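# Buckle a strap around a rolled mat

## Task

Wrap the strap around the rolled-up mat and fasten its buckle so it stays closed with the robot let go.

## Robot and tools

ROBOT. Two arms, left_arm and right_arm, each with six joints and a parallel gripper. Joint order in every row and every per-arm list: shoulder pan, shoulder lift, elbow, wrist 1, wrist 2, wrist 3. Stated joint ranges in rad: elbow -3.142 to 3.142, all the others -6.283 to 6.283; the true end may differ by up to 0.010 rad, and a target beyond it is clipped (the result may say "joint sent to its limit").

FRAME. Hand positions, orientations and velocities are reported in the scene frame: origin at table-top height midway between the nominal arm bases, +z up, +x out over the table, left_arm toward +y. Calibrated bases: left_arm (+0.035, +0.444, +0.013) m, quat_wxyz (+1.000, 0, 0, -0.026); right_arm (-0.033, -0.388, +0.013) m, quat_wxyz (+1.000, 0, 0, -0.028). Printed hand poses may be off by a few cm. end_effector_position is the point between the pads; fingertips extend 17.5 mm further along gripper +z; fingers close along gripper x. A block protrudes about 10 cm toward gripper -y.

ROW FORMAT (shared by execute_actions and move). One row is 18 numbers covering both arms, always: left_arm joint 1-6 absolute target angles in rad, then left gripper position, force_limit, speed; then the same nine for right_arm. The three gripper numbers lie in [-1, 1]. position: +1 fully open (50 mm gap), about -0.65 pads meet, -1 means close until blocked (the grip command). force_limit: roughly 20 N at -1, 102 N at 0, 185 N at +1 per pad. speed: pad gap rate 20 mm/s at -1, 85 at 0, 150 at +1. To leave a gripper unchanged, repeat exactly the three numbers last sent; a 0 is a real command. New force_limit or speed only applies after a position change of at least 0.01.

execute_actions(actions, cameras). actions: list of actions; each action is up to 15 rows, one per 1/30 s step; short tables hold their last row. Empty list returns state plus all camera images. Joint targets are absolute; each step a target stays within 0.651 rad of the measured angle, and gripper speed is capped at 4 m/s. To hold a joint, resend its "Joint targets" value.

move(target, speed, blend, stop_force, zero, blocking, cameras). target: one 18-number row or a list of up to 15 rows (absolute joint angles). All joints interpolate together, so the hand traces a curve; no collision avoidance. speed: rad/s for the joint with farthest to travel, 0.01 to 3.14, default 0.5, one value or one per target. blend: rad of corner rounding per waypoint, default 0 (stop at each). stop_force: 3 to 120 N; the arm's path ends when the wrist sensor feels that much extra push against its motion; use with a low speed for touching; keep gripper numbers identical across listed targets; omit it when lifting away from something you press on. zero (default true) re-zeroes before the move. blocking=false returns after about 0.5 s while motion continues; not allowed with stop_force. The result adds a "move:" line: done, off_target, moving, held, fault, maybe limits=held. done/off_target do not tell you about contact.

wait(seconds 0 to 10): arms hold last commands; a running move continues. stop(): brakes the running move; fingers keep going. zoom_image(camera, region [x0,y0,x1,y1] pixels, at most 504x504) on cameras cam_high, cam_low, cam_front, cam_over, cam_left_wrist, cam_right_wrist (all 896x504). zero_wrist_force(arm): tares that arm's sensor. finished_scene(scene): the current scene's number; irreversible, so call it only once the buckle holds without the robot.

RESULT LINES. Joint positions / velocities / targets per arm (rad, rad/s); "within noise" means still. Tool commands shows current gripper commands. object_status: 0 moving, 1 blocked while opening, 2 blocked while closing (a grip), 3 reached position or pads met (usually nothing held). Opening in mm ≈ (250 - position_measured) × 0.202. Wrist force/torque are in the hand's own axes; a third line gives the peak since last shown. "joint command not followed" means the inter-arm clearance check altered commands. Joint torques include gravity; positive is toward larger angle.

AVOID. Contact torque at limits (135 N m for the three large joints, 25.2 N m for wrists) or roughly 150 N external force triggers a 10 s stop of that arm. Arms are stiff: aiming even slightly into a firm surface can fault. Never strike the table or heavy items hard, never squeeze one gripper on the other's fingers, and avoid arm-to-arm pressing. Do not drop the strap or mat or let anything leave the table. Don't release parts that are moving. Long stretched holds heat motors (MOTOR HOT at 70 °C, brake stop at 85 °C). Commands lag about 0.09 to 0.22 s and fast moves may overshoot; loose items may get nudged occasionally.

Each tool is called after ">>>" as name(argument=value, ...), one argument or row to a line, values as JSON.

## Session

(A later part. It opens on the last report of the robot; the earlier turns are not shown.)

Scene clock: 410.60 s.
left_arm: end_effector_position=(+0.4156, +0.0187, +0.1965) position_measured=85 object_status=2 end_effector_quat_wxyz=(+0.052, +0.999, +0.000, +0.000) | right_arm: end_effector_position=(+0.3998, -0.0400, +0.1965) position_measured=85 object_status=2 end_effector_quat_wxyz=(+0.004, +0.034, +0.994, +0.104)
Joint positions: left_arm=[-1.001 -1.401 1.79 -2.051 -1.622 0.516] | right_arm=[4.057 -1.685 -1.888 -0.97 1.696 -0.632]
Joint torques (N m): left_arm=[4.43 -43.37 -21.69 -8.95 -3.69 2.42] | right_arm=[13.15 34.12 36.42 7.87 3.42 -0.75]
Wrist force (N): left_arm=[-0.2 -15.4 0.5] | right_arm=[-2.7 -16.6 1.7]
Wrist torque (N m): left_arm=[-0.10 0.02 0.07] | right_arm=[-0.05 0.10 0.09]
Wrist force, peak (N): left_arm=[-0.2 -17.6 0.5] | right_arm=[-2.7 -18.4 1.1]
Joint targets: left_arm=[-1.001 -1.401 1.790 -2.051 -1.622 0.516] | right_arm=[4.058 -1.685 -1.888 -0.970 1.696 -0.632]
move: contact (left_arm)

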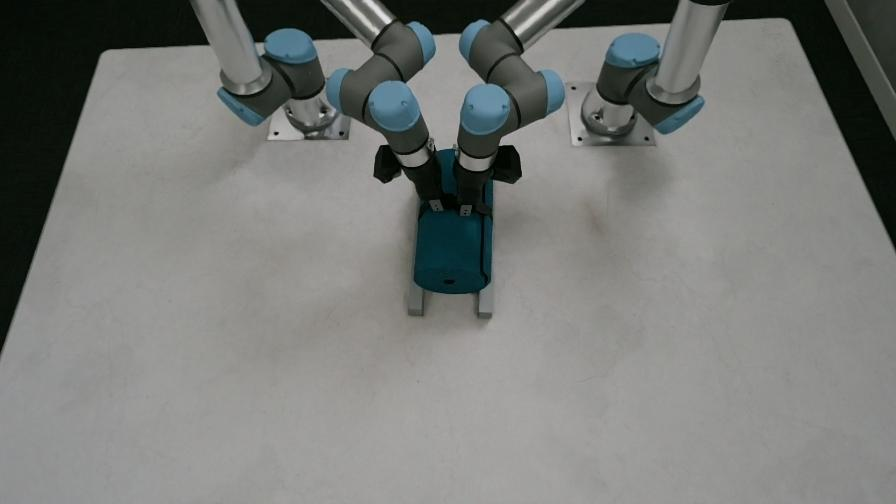

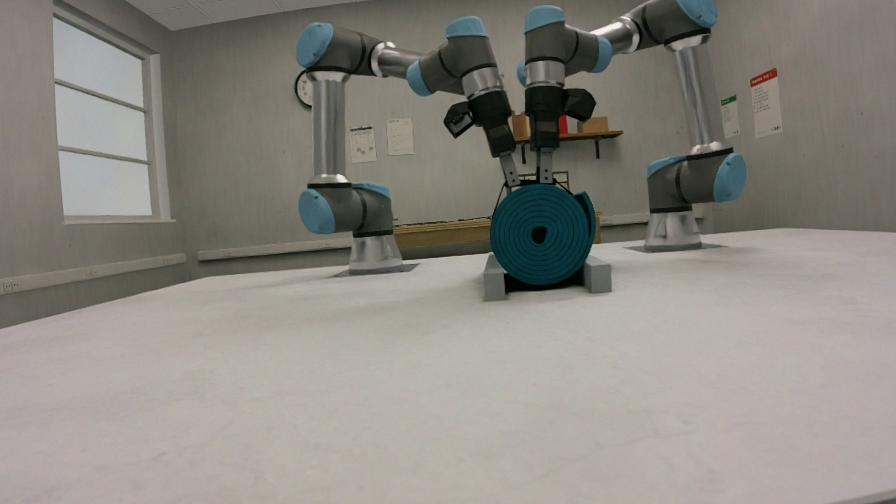

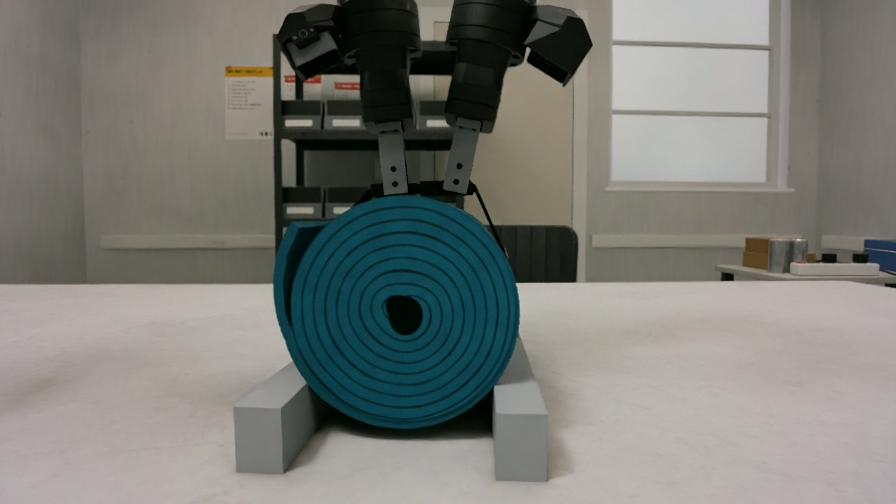

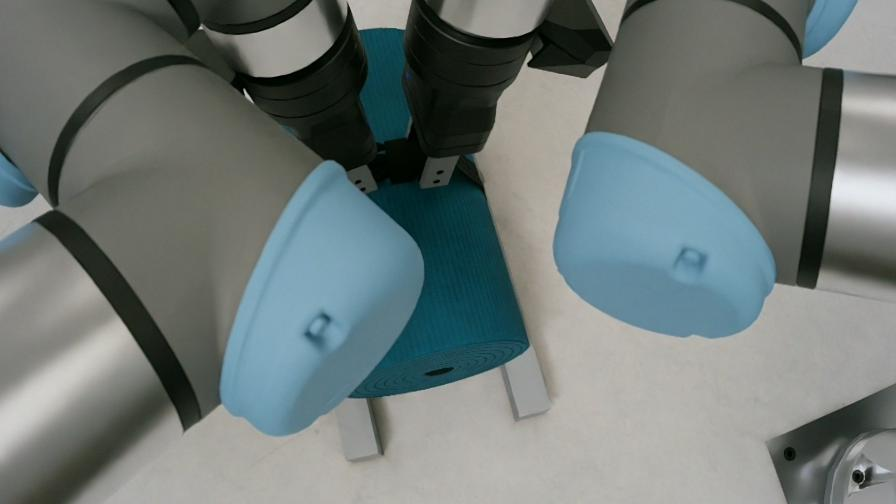

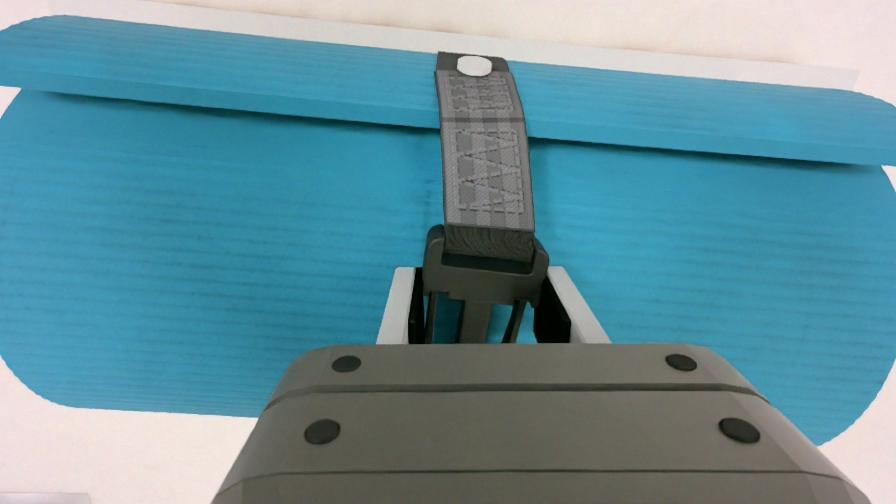

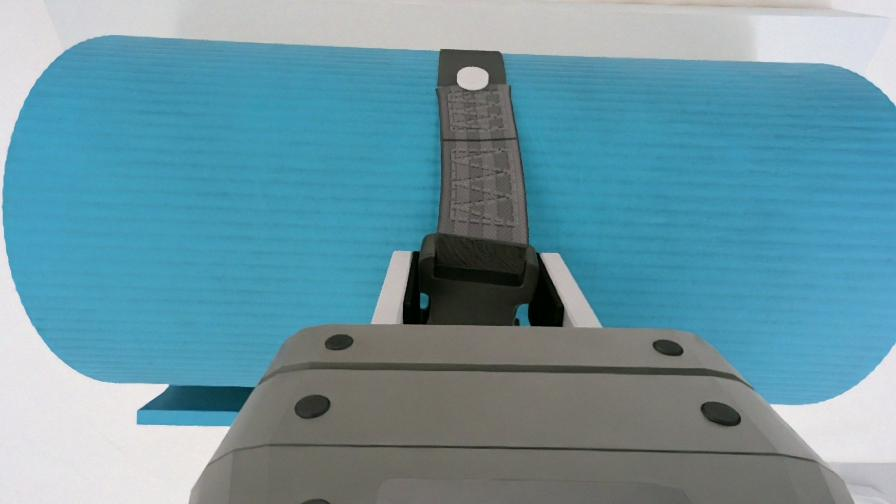

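>>> move(
  target=[-1.0154,-1.3765,1.7620,-2.0480,-1.6212,0.5012,-1,-0.5,-1,4.0575,-1.6855,-1.8880,-0.9704,1.6958,-0.6324,-1,-0.5,-1],
  speed=0.03,
  stop_force=40,
  cameras=["all"],
)

>>> zoom_image(
  camera="cam_over",
  region=[360, 120, 460, 200],
)

>>> zoom_image(
  camera="cam_front",
  region=[370, 160, 490, 220],
)

Scene clock: 427.23 s.
left_arm: end_effector_position=(+0.4152, +0.0099, +0.1963) position_measured=86 object_status=2 end_effector_quat_wxyz=(+0.052, +0.999, +0.000, +0.000) | right_arm: end_effector_position=(+0.3999, -0.0400, +0.1965) position_measured=85 object_status=2 end_effector_quat_wxyz=(+0.004, +0.034, +0.994, +0.104)
Joint positions: left_arm=[-1.009 -1.386 1.773 -2.049 -1.622 0.507] | right_arm=[4.057 -1.686 -1.888 -0.97 1.696 -0.632]
Joint torques (N m): left_arm=[-4.98 -38.87 -29.91 -14.71 -5.27 2.1] | right_arm=[28.15 31.93 36.6 11 11.08 -0.67]
Wrist force (N): left_arm=[-7.1 -46.2 -10.5] | right_arm=[-11.0 -43.6 1.6]
Wrist torque (N m): left_arm=[-0.56 -0.30 0.38] | right_arm=[0.55 -0.25 0.37]
Wrist force, peak (N): left_arm=[-6.3 -56.1 -11.8] | right_arm=[-11.4 -53.4 -0.9]
Joint targets: left_arm=[-1.009 -1.386 1.773 -2.049 -1.622 0.507] | right_arm=[4.058 -1.685 -1.888 -0.970 1.696 -0.632]
move: contact (left_arm); left_arm: the elbow is farthest, 0.011 rad from its target

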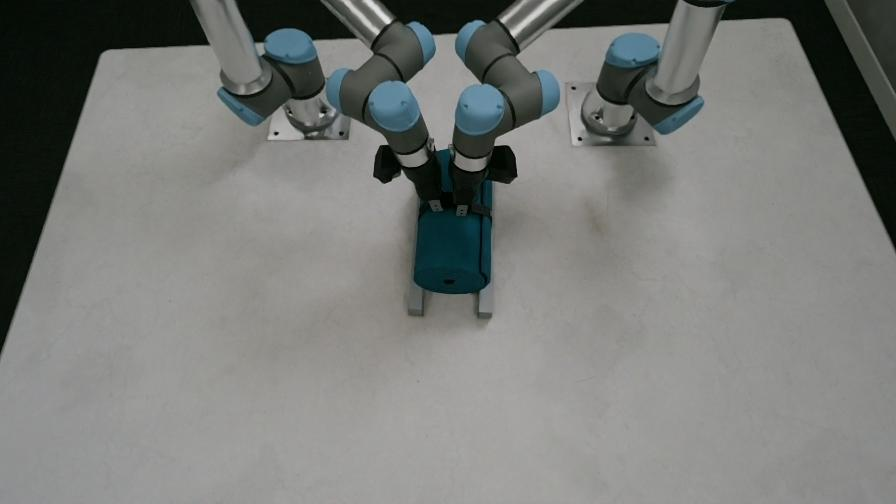

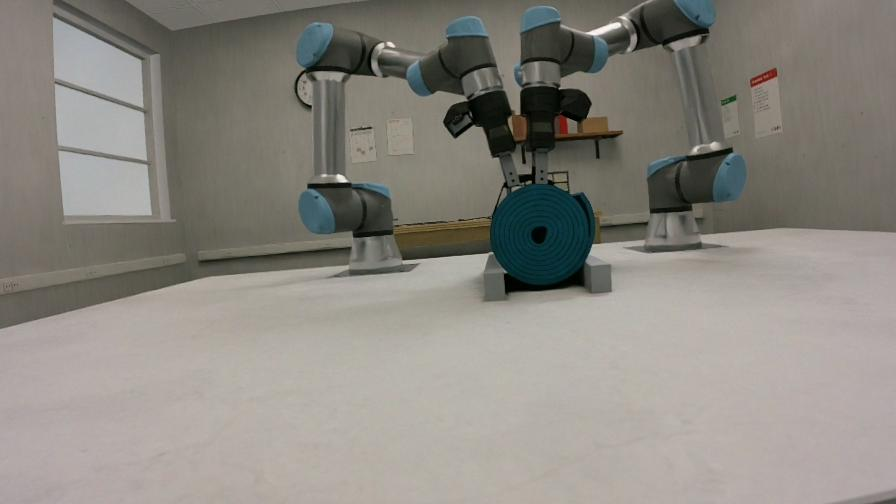

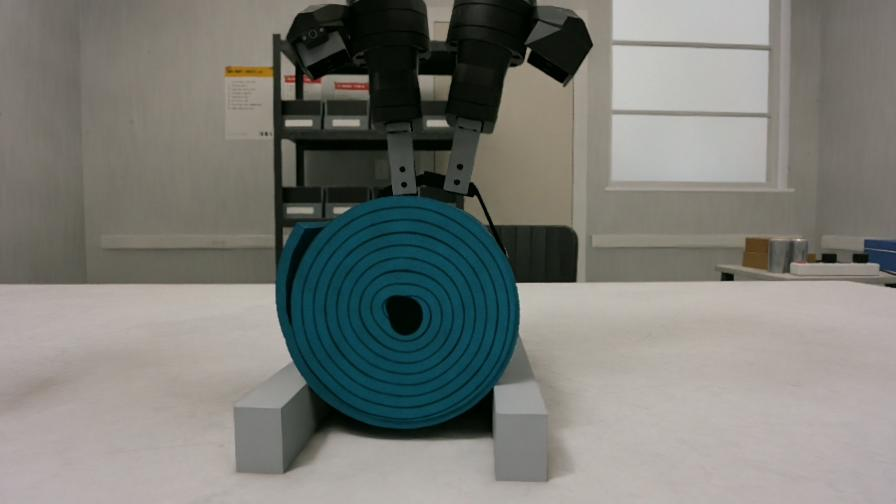

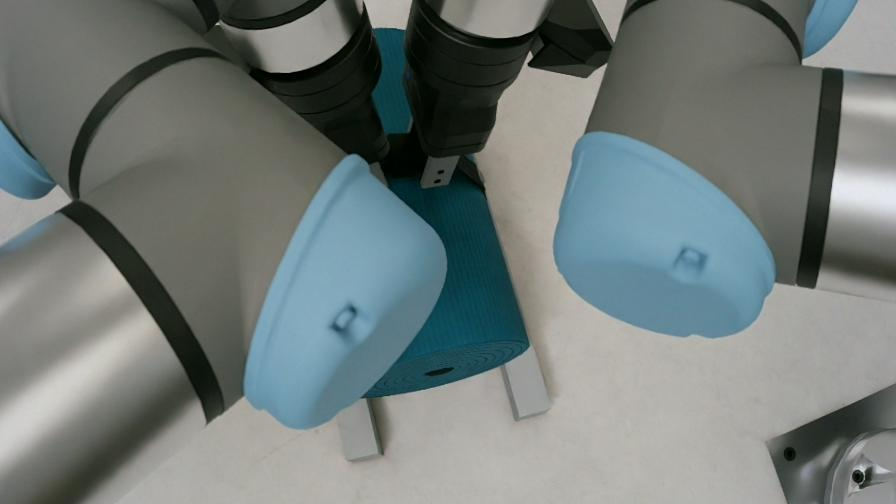

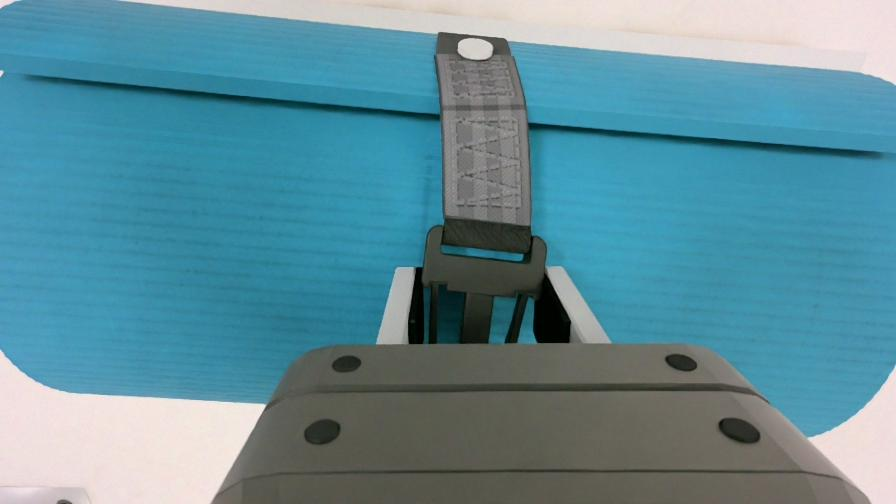

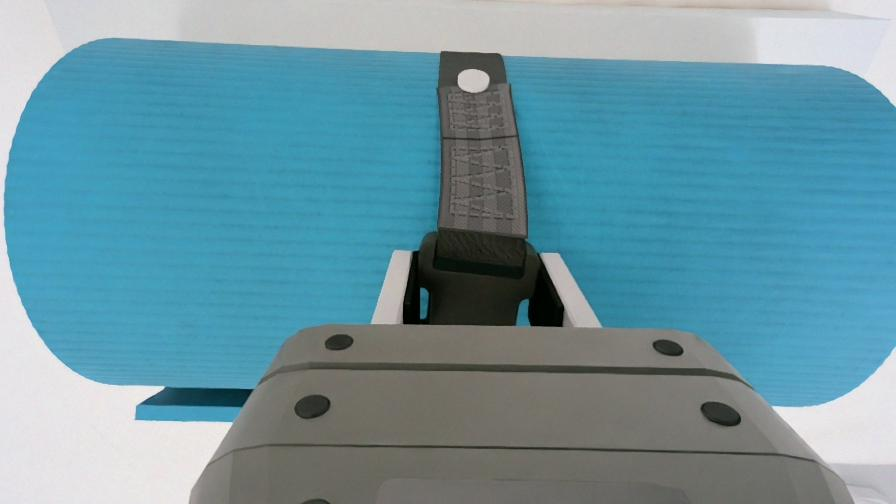

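Scaled by 5.040.

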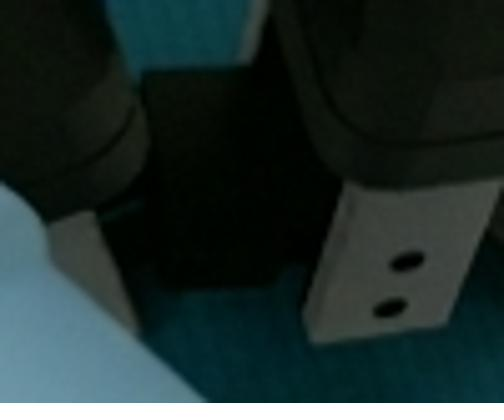

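Scaled by 4.200.

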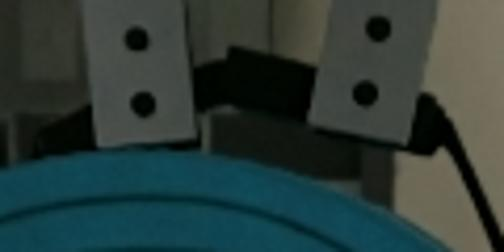

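>>> move(
  target=[-1.0063,-1.391,1.7787,-2.0497,-1.622,0.510,-1,-0.5,-1,4.0575,-1.6855,-1.8880,-0.9704,1.6958,-0.6324,-1,-0.5,-1],
  speed=0.03,
)

>>> move(
  target=[-1.0063,-1.391,1.7787,-2.0497,-1.622,0.510,-1,-0.5,-1,4.0575,-1.6855,-1.8880,-0.9704,1.6958,-0.6324,0.8,-0.5,-1],
  speed=0.03,
  cameras=["cam_front","cam_low","cam_over","cam_right_wrist","cam_left_wrist"],
)

>>> zoom_image(
  camera="cam_over",
  region=[360, 120, 460, 200],
)

>>> zoom_image(
  camera="cam_front",
  region=[370, 160, 490, 220],
)

>>> zoom_image(
  camera="cam_low",
  region=[490, 160, 600, 220],
)

Scene clock: 443.90 s.
left_arm: end_effector_position=(+0.4155, +0.0127, +0.1965) position_measured=86 object_status=2 end_effector_quat_wxyz=(+0.052, +0.999, +0.000, +0.000) | right_arm: end_effector_position=(+0.3998, -0.0399, +0.1965) position_measured=85 object_status=2 end_effector_quat_wxyz=(+0.004, +0.034, +0.994, +0.105)
Joint positions: left_arm=[-1.006 -1.391 1.779 -2.05 -1.622 0.51] | right_arm=[4.058 -1.685 -1.888 -0.97 1.696 -0.632]
Joint torques (N m): left_arm=[8 -35.66 -21.76 -5.38 -0.46 1.83] | right_arm=[6.93 40.77 36.34 3.77 3.33 -0.66]
Wrist force (N): left_arm=[-6.6 -5.7 -2.3] | right_arm=[-7.8 -6.3 5.8]
Wrist torque (N m): left_arm=[-0.08 0.04 -0.01] | right_arm=[0.21 0.05 0.24]
Wrist force, peak (N): left_arm=[-7.3 -46.3 -10.6] | right_arm=[-11.1 -43.9 1.8]
Joint targets: left_arm=[-1.006 -1.391 1.779 -2.050 -1.622 0.510] | right_arm=[4.058 -1.685 -1.888 -0.970 1.696 -0.632]
move: done

Scene clock: 444.67 s.
left_arm: end_effector_position=(+0.4155, +0.0128, +0.1965) position_measured=86 object_status=2 end_effector_quat_wxyz=(+0.052, +0.999, +0.000, +0.000) | right_arm: end_effector_position=(+0.3998, -0.0400, +0.1965) position_measured=32 object_status=3 end_effector_quat_wxyz=(+0.004, +0.034, +0.994, +0.104)
Joint positions: left_arm=[-1.006 -1.391 1.779 -2.05 -1.622 0.51] | right_arm=[4.058 -1.685 -1.888 -0.97 1.696 -0.632]
Joint torques (N m): left_arm=[2.16 -29.04 -29.7 -2.24 1.27 -1.43] | right_arm=[-5.28 34.45 33.03 4.93 -1.65 -0.73]
Wrist force (N): left_arm=[-0.6 -4.7 -0.5] | right_arm=[-0.7 -0.2 -0.1]
Wrist torque (N m): left_arm=[-0.11 0.00 -0.13] | right_arm=[0.67 0.01 0.12]
Wrist force, peak (N): left_arm=[-1.5 -8.9 -0.5] | right_arm=[-7.6 -6.4 5.0]
Joint targets: left_arm=[-1.006 -1.391 1.779 -2.050 -1.622 0.510] | right_arm=[4.058 -1.685 -1.888 -0.970 1.696 -0.632]
move: done
Images, in order (width x height): cam_low 896x504, cam_front 896x504, cam_over 896x504, cam_left_wrist 896x504, cam_right_wrist 896x504.

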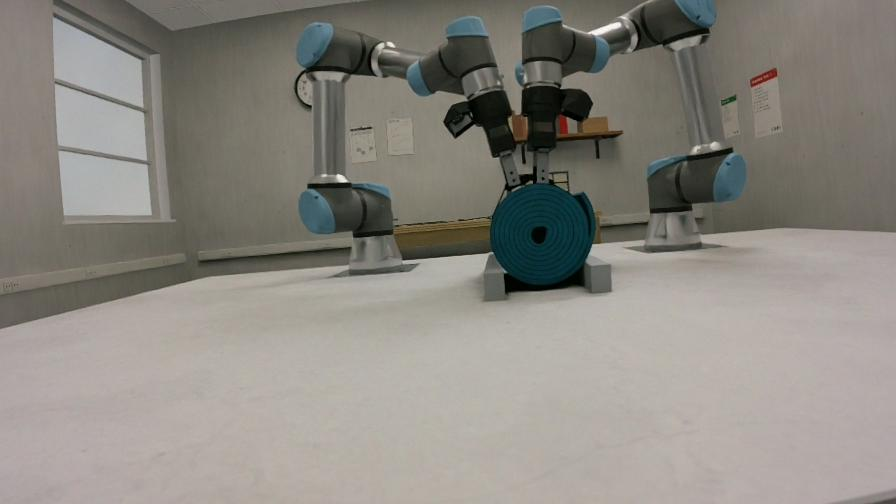

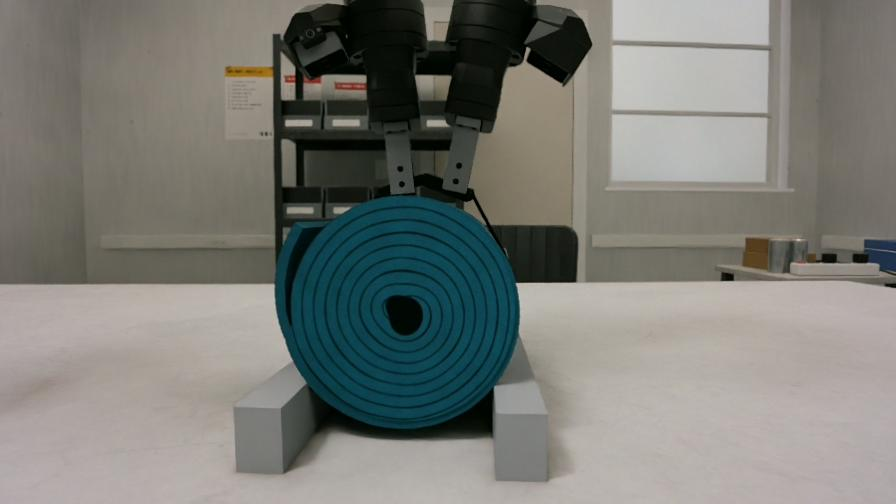

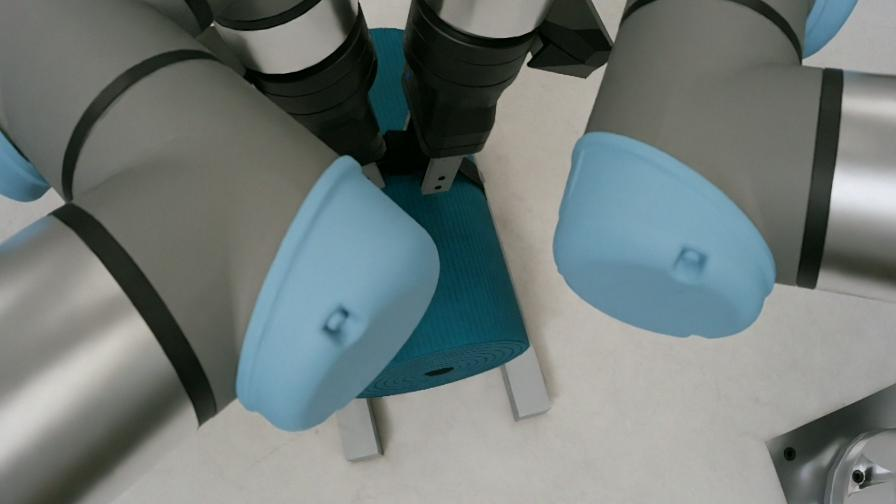

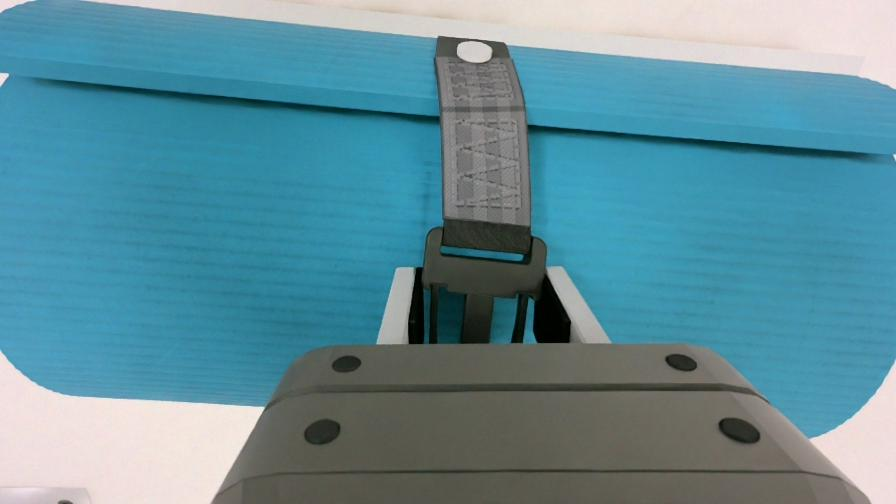

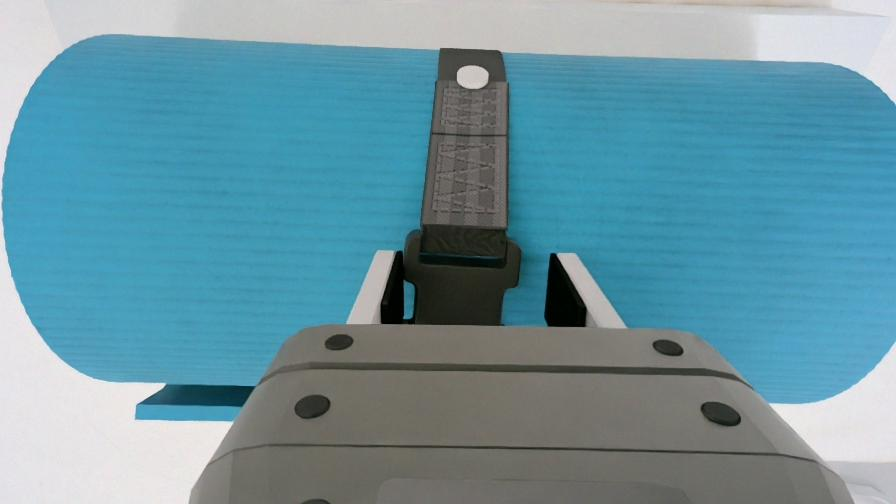

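Scaled by 5.040.

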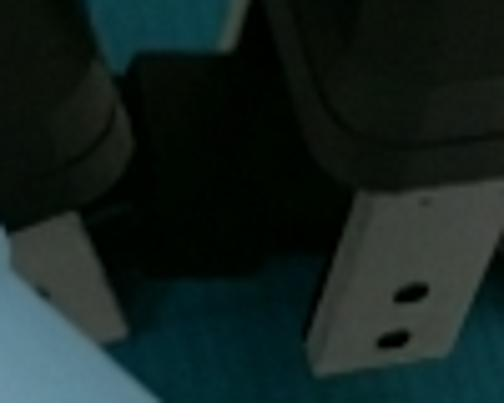

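Scaled by 4.200.

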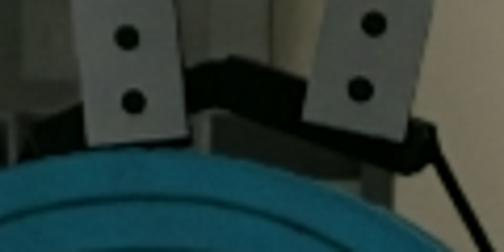

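Scaled by 4.582.

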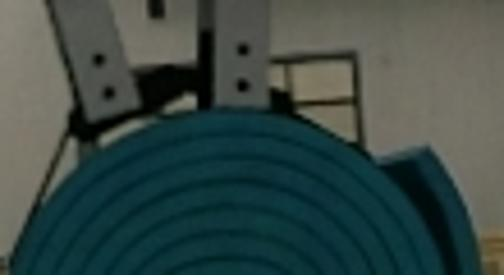

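>>> move(
  target=[-1.0063,-1.391,1.7787,-2.0497,-1.622,0.510,-1,-0.5,-1,3.9336,-1.6381,-2.0508,-0.6293,1.9253,-0.6956,0.8,-0.5,-1],
  speed=0.2,
  cameras=["cam_right_wrist","cam_front"],
)

>>> move(
  target=[-1.0063,-1.391,1.7787,-2.0497,-1.622,0.510,-1,-0.5,-1,3.9486,-1.6761,-2.0627,-0.5743,1.9194,-0.6808,0.8,-0.5,-1],
  speed=0.03,
  stop_force=5,
  cameras=["cam_right_wrist","cam_front"],
)

>>> zoom_image(
  camera="cam_front",
  region=[370, 160, 490, 220],
)

Scene clock: 482.33 s.
left_arm: end_effector_position=(+0.4155, +0.0128, +0.1965) position_measured=86 object_status=2 end_effector_quat_wxyz=(+0.052, +0.999, +0.000, +0.000) | right_arm: end_effector_position=(+0.4027, -0.0517, +0.2091) position_measured=32 object_status=3 end_effector_quat_wxyz=(+0.009, +0.033, +0.965, +0.259)
Joint positions: left_arm=[-1.006 -1.391 1.779 -2.05 -1.622 0.51] | right_arm=[3.934 -1.638 -2.051 -0.629 1.925 -0.696]
Joint torques (N m): left_arm=[-8.14 -29.53 -30.33 -2.36 1.28 -2.28] | right_arm=[6.15 15.24 31.21 3.51 -1.89 1.14]
Wrist force (N): left_arm=[-0.1 -1.7 0.9] | right_arm=[-0.8 4.9 -2.0]
Wrist torque (N m): left_arm=[-0.04 -0.06 -0.11] | right_arm=[0.75 0.14 -0.10]
Wrist force, peak (N): left_arm=[-0.6 -4.9 -0.7] | right_arm=[-0.5 5.2 -1.9]
Joint targets: left_arm=[-1.006 -1.391 1.779 -2.050 -1.622 0.510] | right_arm=[3.934 -1.638 -2.051 -0.629 1.925 -0.696]
move: done
Images, in order (width x height): cam_front 896x504, cam_right_wrist 896x504.

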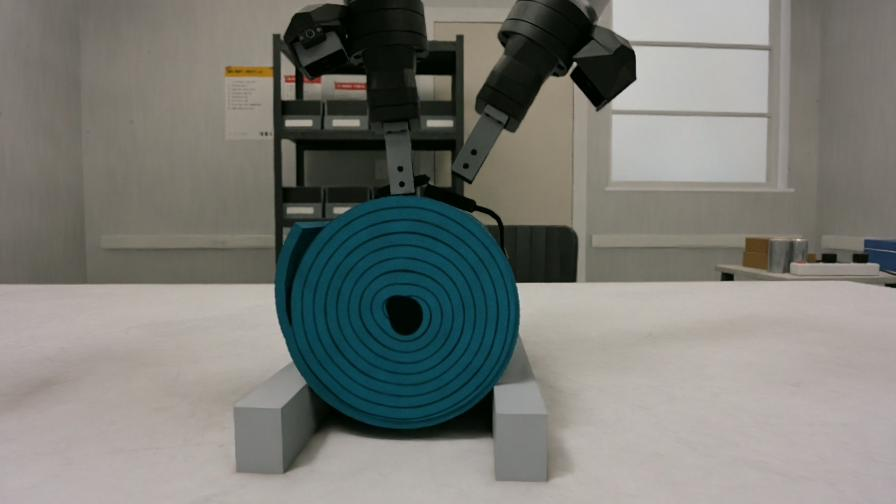

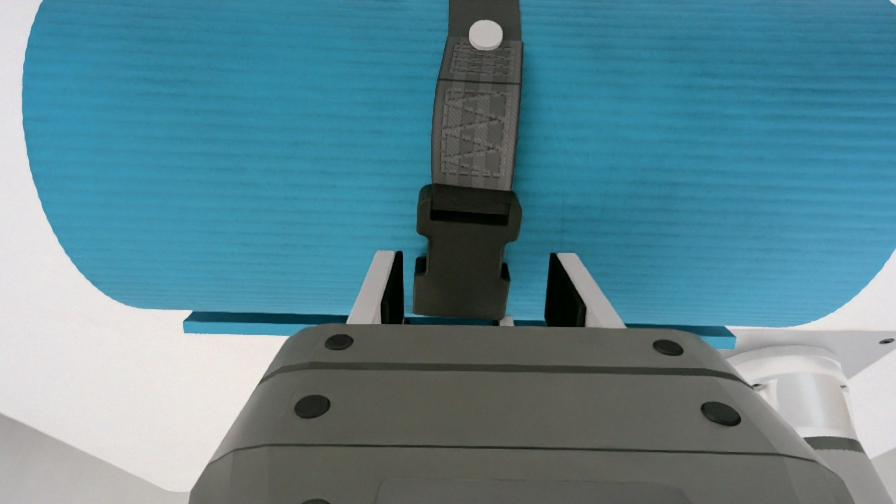

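Scene clock: 485.37 s.
left_arm: end_effector_position=(+0.4155, +0.0128, +0.1965) position_measured=86 object_status=2 end_effector_quat_wxyz=(+0.052, +0.999, +0.000, +0.000) | right_arm: end_effector_position=(+0.4035, -0.0417, +0.1917) position_measured=32 object_status=3 end_effector_quat_wxyz=(+0.009, +0.033, +0.965, +0.259)
Joint positions: left_arm=[-1.006 -1.391 1.779 -2.05 -1.622 0.51] | right_arm=[3.949 -1.676 -2.063 -0.574 1.919 -0.681]
Joint torques (N m): left_arm=[-7.84 -29.36 -27.99 -2.24 1.23 -2.37] | right_arm=[-6.61 36 27.77 2.44 0.55 -0.78]
Wrist force (N): left_arm=[0.0 -1.7 0.9] | right_arm=[-0.6 4.7 -1.9]
Wrist torque (N m): left_arm=[-0.05 -0.07 -0.11] | right_arm=[0.74 0.10 -0.19]
Wrist force, peak (N): left_arm=[-0.2 -1.8 1.2] | right_arm=[-0.8 5.0 -2.1]
Joint targets: left_arm=[-1.006 -1.391 1.779 -2.050 -1.622 0.510] | right_arm=[3.949 -1.676 -2.063 -0.574 1.919 -0.681]
move: done
Images, in order (width x height): cam_front 896x504, cam_right_wrist 896x504.

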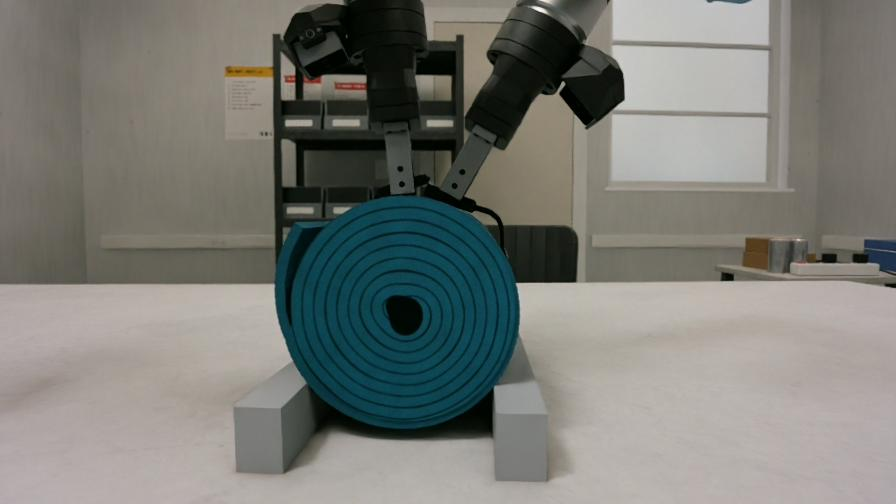

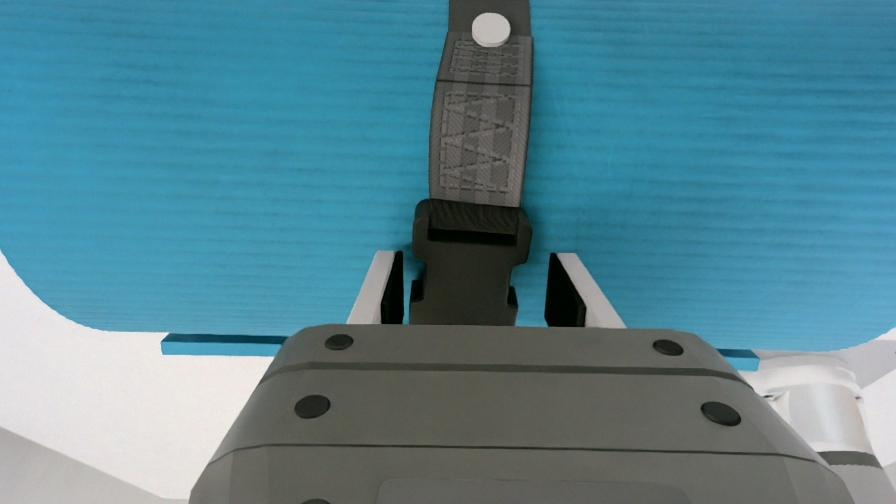

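Scaled by 4.200.

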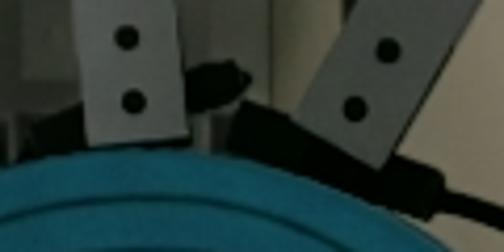

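>>> move(
  target=[-1.0063,-1.391,1.7787,-2.0497,-1.622,0.510,-1,-0.5,-1,3.9161,-1.6603,-2.1421,-0.4226,1.9551,-0.6152,0.8,-0.5,-1],
  speed=0.1,
)

>>> move(
  target=[-1.0063,-1.391,1.7787,-2.0497,-1.622,0.510,-1,-0.5,-1,3.9238,-1.6803,-2.1442,-0.3978,1.9515,-0.6081,0.8,-0.5,-1],
  speed=0.03,
  stop_force=5,
  cameras=["cam_right_wrist","cam_front"],
)

>>> zoom_image(
  camera="cam_front",
  region=[370, 160, 490, 220],
)

Scene clock: 511.63 s.
left_arm: end_effector_position=(+0.4155, +0.0128, +0.1965) position_measured=86 object_status=2 end_effector_quat_wxyz=(+0.052, +0.999, +0.000, +0.000) | right_arm: end_effector_position=(+0.4033, -0.0545, +0.1922) position_measured=32 object_status=3 end_effector_quat_wxyz=(+0.021, +0.067, +0.951, +0.300)
Joint positions: left_arm=[-1.006 -1.391 1.779 -2.05 -1.622 0.51] | right_arm=[3.916 -1.66 -2.142 -0.423 1.955 -0.615]
Joint torques (N m): left_arm=[-8.03 -29.26 -24.21 -2.13 1.28 -2.11] | right_arm=[4.96 25.62 30.32 2.23 0.08 -0.9]
Wrist force (N): left_arm=[-0.1 -1.8 0.8] | right_arm=[-0.8 4.4 -1.9]
Wrist torque (N m): left_arm=[-0.07 -0.06 -0.11] | right_arm=[0.67 0.18 -0.23]
Wrist force, peak (N): left_arm=[-0.1 -2.0 1.1] | right_arm=[-0.6 5.3 -2.1]
Joint targets: left_arm=[-1.006 -1.391 1.779 -2.050 -1.622 0.510] | right_arm=[3.916 -1.660 -2.142 -0.423 1.955 -0.615]
move: done

Scene clock: 513.53 s.
left_arm: end_effector_position=(+0.4155, +0.0128, +0.1965) position_measured=86 object_status=2 end_effector_quat_wxyz=(+0.052, +0.999, +0.000, +0.000) | right_arm: end_effector_position=(+0.4041, -0.0492, +0.1848) position_measured=32 object_status=3 end_effector_quat_wxyz=(+0.021, +0.067, +0.951, +0.300)
Joint positions: left_arm=[-1.006 -1.391 1.779 -2.05 -1.622 0.51] | right_arm=[3.924 -1.68 -2.144 -0.398 1.951 -0.608]
Joint torques (N m): left_arm=[-7.95 -29.34 -24.19 -2.24 1.26 -2.01] | right_arm=[-6.36 35.15 18.76 2.44 1.31 -0.77]
Wrist force (N): left_arm=[-0.3 -1.7 0.8] | right_arm=[-0.8 4.7 -1.9]
Wrist torque (N m): left_arm=[-0.06 -0.03 -0.11] | right_arm=[0.73 0.18 -0.23]
Wrist force, peak (N): left_arm=[-0.1 -2.0 0.9] | right_arm=[-0.9 4.7 -1.9]
Joint targets: left_arm=[-1.006 -1.391 1.779 -2.050 -1.622 0.510] | right_arm=[3.924 -1.680 -2.144 -0.398 1.952 -0.608]
move: done
Images, in order (width x height): cam_front 896x504, cam_right_wrist 896x504.

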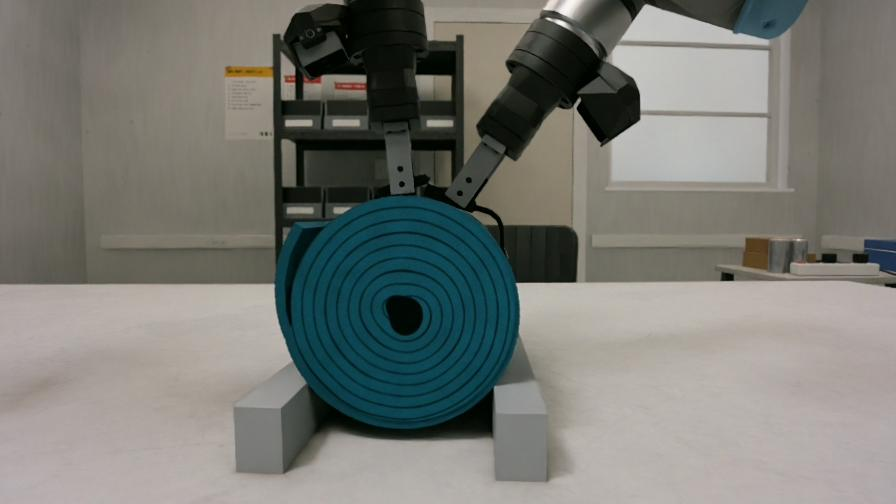

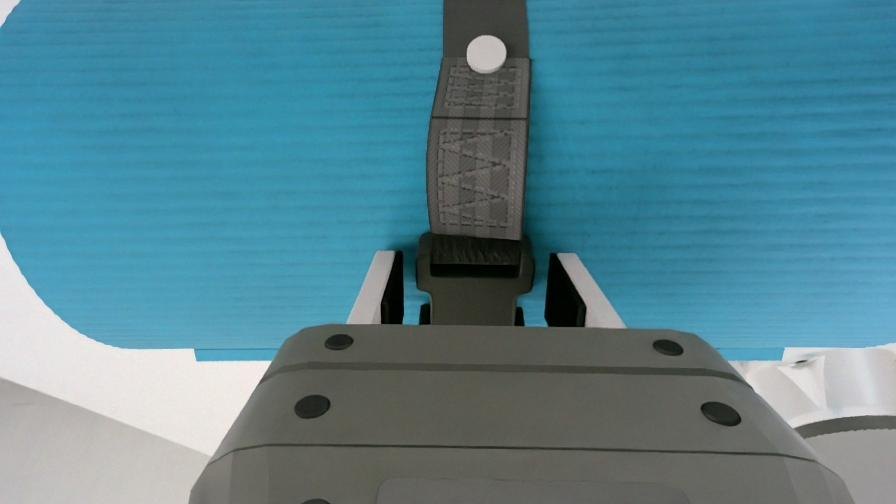

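Scaled by 4.200.

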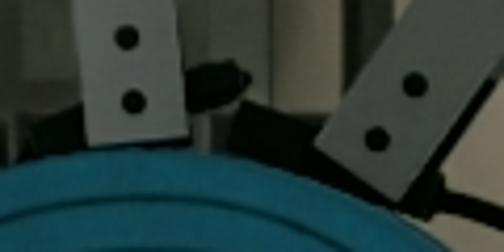

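>>> move(
  target=[-1.0063,-1.391,1.7787,-2.0497,-1.622,0.510,-1,-0.5,-1,3.926,-1.6859,-2.1448,-0.3909,1.9505,-0.6061,0.8,-0.5,-1],
  speed=0.03,
  stop_force=5,
)

Scene clock: 519.23 s.
left_arm: end_effector_position=(+0.4155, +0.0128, +0.1965) position_measured=86 object_status=2 end_effector_quat_wxyz=(+0.052, +0.999, +0.000, +0.000) | right_arm: end_effector_position=(+0.4042, -0.0478, +0.1827) position_measured=32 object_status=3 end_effector_quat_wxyz=(+0.021, +0.067, +0.951, +0.300)
Joint positions: left_arm=[-1.006 -1.391 1.779 -2.05 -1.622 0.51] | right_arm=[3.926 -1.686 -2.145 -0.391 1.95 -0.606]
Joint torques (N m): left_arm=[-8.19 -28.44 -22.15 -2.18 1.23 -2.18] | right_arm=[1.08 29.97 9.92 2.16 -1.42 0.01]
Wrist force (N): left_arm=[-0.3 -1.6 0.9] | right_arm=[-0.9 4.6 -5.3]
Wrist torque (N m): left_arm=[-0.04 -0.04 -0.12] | right_arm=[0.74 0.27 -0.23]
Wrist force, peak (N): left_arm=[-0.2 -1.9 1.0] | right_arm=[-1.0 4.8 -5.2]
Joint targets: left_arm=[-1.006 -1.391 1.779 -2.050 -1.622 0.510] | right_arm=[3.926 -1.686 -2.145 -0.391 1.951 -0.606]
move: done

>>> move(
  target=[-0.8456,-1.4852,2.1296,-2.6392,-1.8879,0.6046,-1,-0.5,-1,3.926,-1.686,-2.145,-0.391,1.951,-0.606,-1,0.5,-1],
  speed=0.25,
)

>>> move(
  target=[-0.8456,-1.4538,2.1529,-2.6939,-1.8879,0.6046,-1,-0.5,-1,3.926,-1.686,-2.145,-0.391,1.951,-0.606,-1,0.5,-1],
  speed=0.04,
  stop_force=5,
  cameras=["cam_left_wrist","cam_front","cam_over","cam_right_wrist"],
)

>>> zoom_image(
  camera="cam_front",
  region=[300, 120, 520, 260],
)

Scene clock: 536.80 s.
left_arm: end_effector_position=(+0.4143, +0.0527, +0.1797) position_measured=86 object_status=2 end_effector_quat_wxyz=(+0.259, +0.966, +0.000, +0.000) | right_arm: end_effector_position=(+0.4041, -0.0478, +0.1826) position_measured=91 object_status=2 end_effector_quat_wxyz=(+0.021, +0.067, +0.951, +0.300)
Joint positions: left_arm=[-0.846 -1.485 2.13 -2.639 -1.888 0.605] | right_arm=[3.926 -1.686 -2.145 -0.391 1.951 -0.606]
Joint torques (N m): left_arm=[-7.56 -18.5 -25.54 -2.4 0.86 -2.76] | right_arm=[-5.69 14.04 9.43 2.21 3.57 1.59]
Wrist force (N): left_arm=[-0.2 -1.3 0.9] | right_arm=[-2.1 5.1 -4.5]
Wrist torque (N m): left_arm=[-0.17 0.07 -0.18] | right_arm=[0.71 0.18 -0.24]
Wrist force, peak (N): left_arm=[0.2 18.6 -31.8] | right_arm=[-0.8 4.8 -5.3]
Joint targets: left_arm=[-0.846 -1.485 2.130 -2.639 -1.888 0.605] | right_arm=[3.926 -1.686 -2.145 -0.391 1.951 -0.606]
move: done

Scene clock: 538.53 s.
left_arm: end_effector_position=(+0.4144, +0.0525, +0.1701) position_measured=86 object_status=2 end_effector_quat_wxyz=(+0.259, +0.966, +0.000, +0.000) | right_arm: end_effector_position=(+0.4041, -0.0478, +0.1826) position_measured=91 object_status=2 end_effector_quat_wxyz=(+0.021, +0.067, +0.951, +0.300)
Joint positions: left_arm=[-0.846 -1.469 2.142 -2.668 -1.888 0.605] | right_arm=[3.926 -1.686 -2.145 -0.391 1.951 -0.606]
Joint torques (N m): left_arm=[-7.31 -33.88 -25.74 -3.17 -0.38 -1.9] | right_arm=[-5.52 15.57 11.54 2.21 2.78 1.57]
Wrist force (N): left_arm=[-0.1 1.1 -4.0] | right_arm=[-1.7 5.2 -4.3]
Wrist torque (N m): left_arm=[-0.20 -0.08 -0.21] | right_arm=[0.71 0.21 -0.23]
Wrist force, peak (N): left_arm=[-1.5 2.8 -11.5] | right_arm=[-2.2 5.4 -4.3]
Joint targets: left_arm=[-0.846 -1.469 2.142 -2.668 -1.888 0.605] | right_arm=[3.926 -1.686 -2.145 -0.391 1.951 -0.606]
move: contact (left_arm); left_arm: the wrist 1 is farthest, 0.026 rad from its target
Images, in order (width x height): cam_front 896x504, cam_over 896x504, cam_left_wrist 896x504, cam_right_wrist 896x504.

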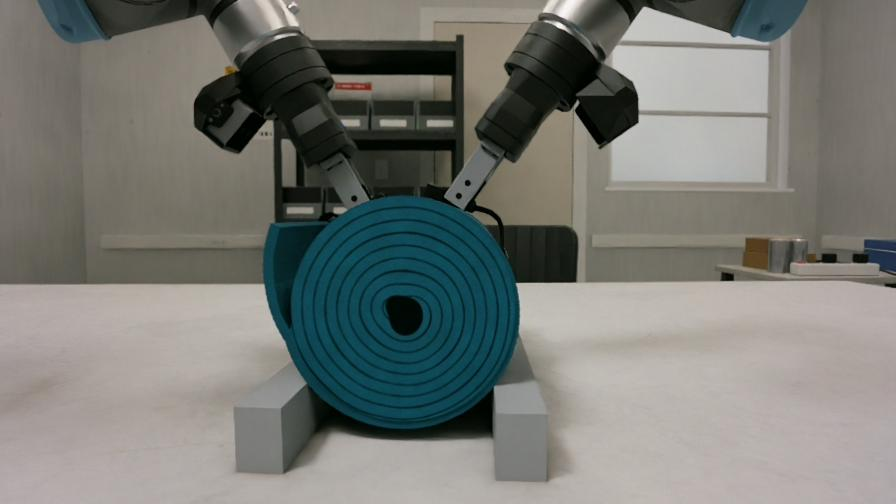

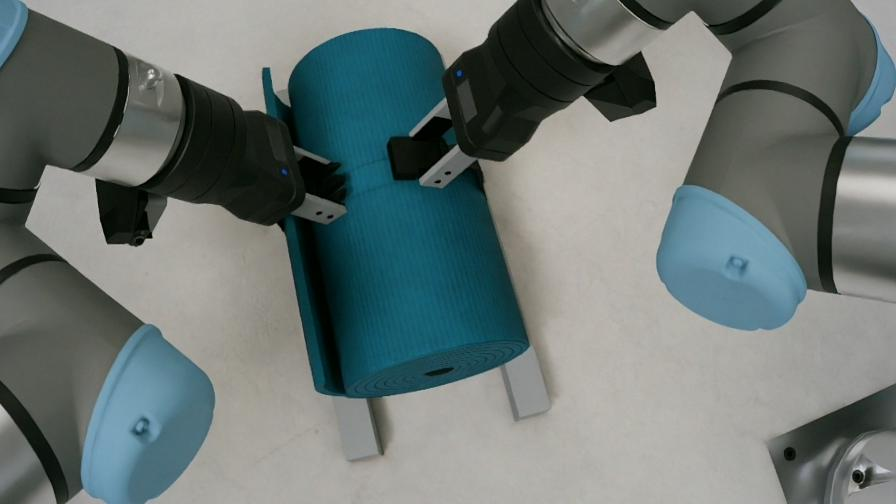

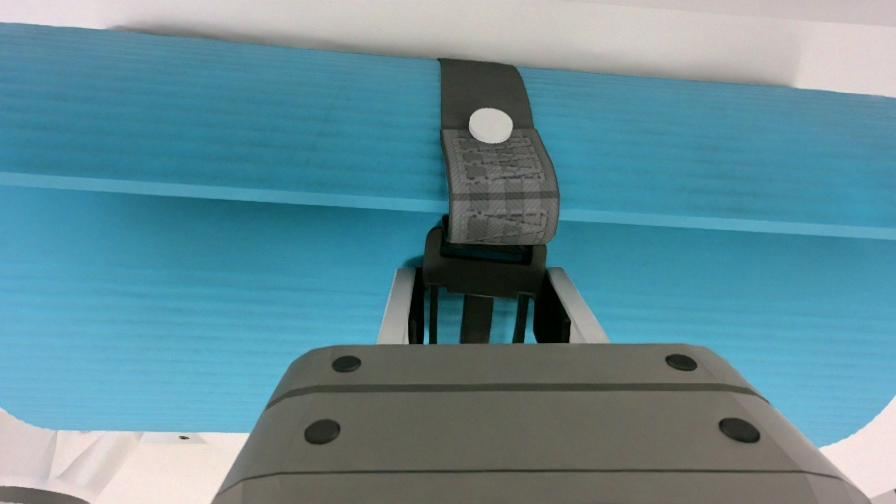

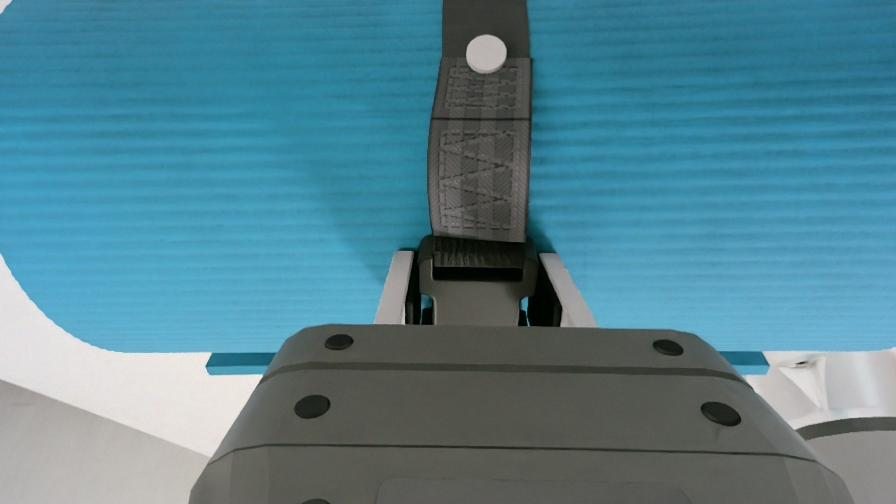

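Scaled by 2.291.

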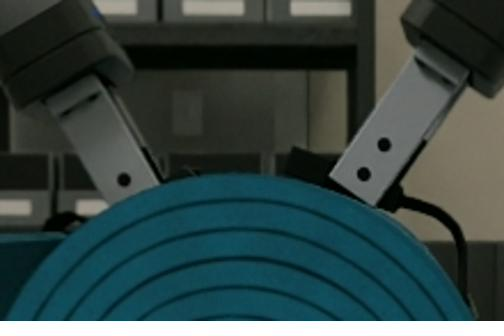

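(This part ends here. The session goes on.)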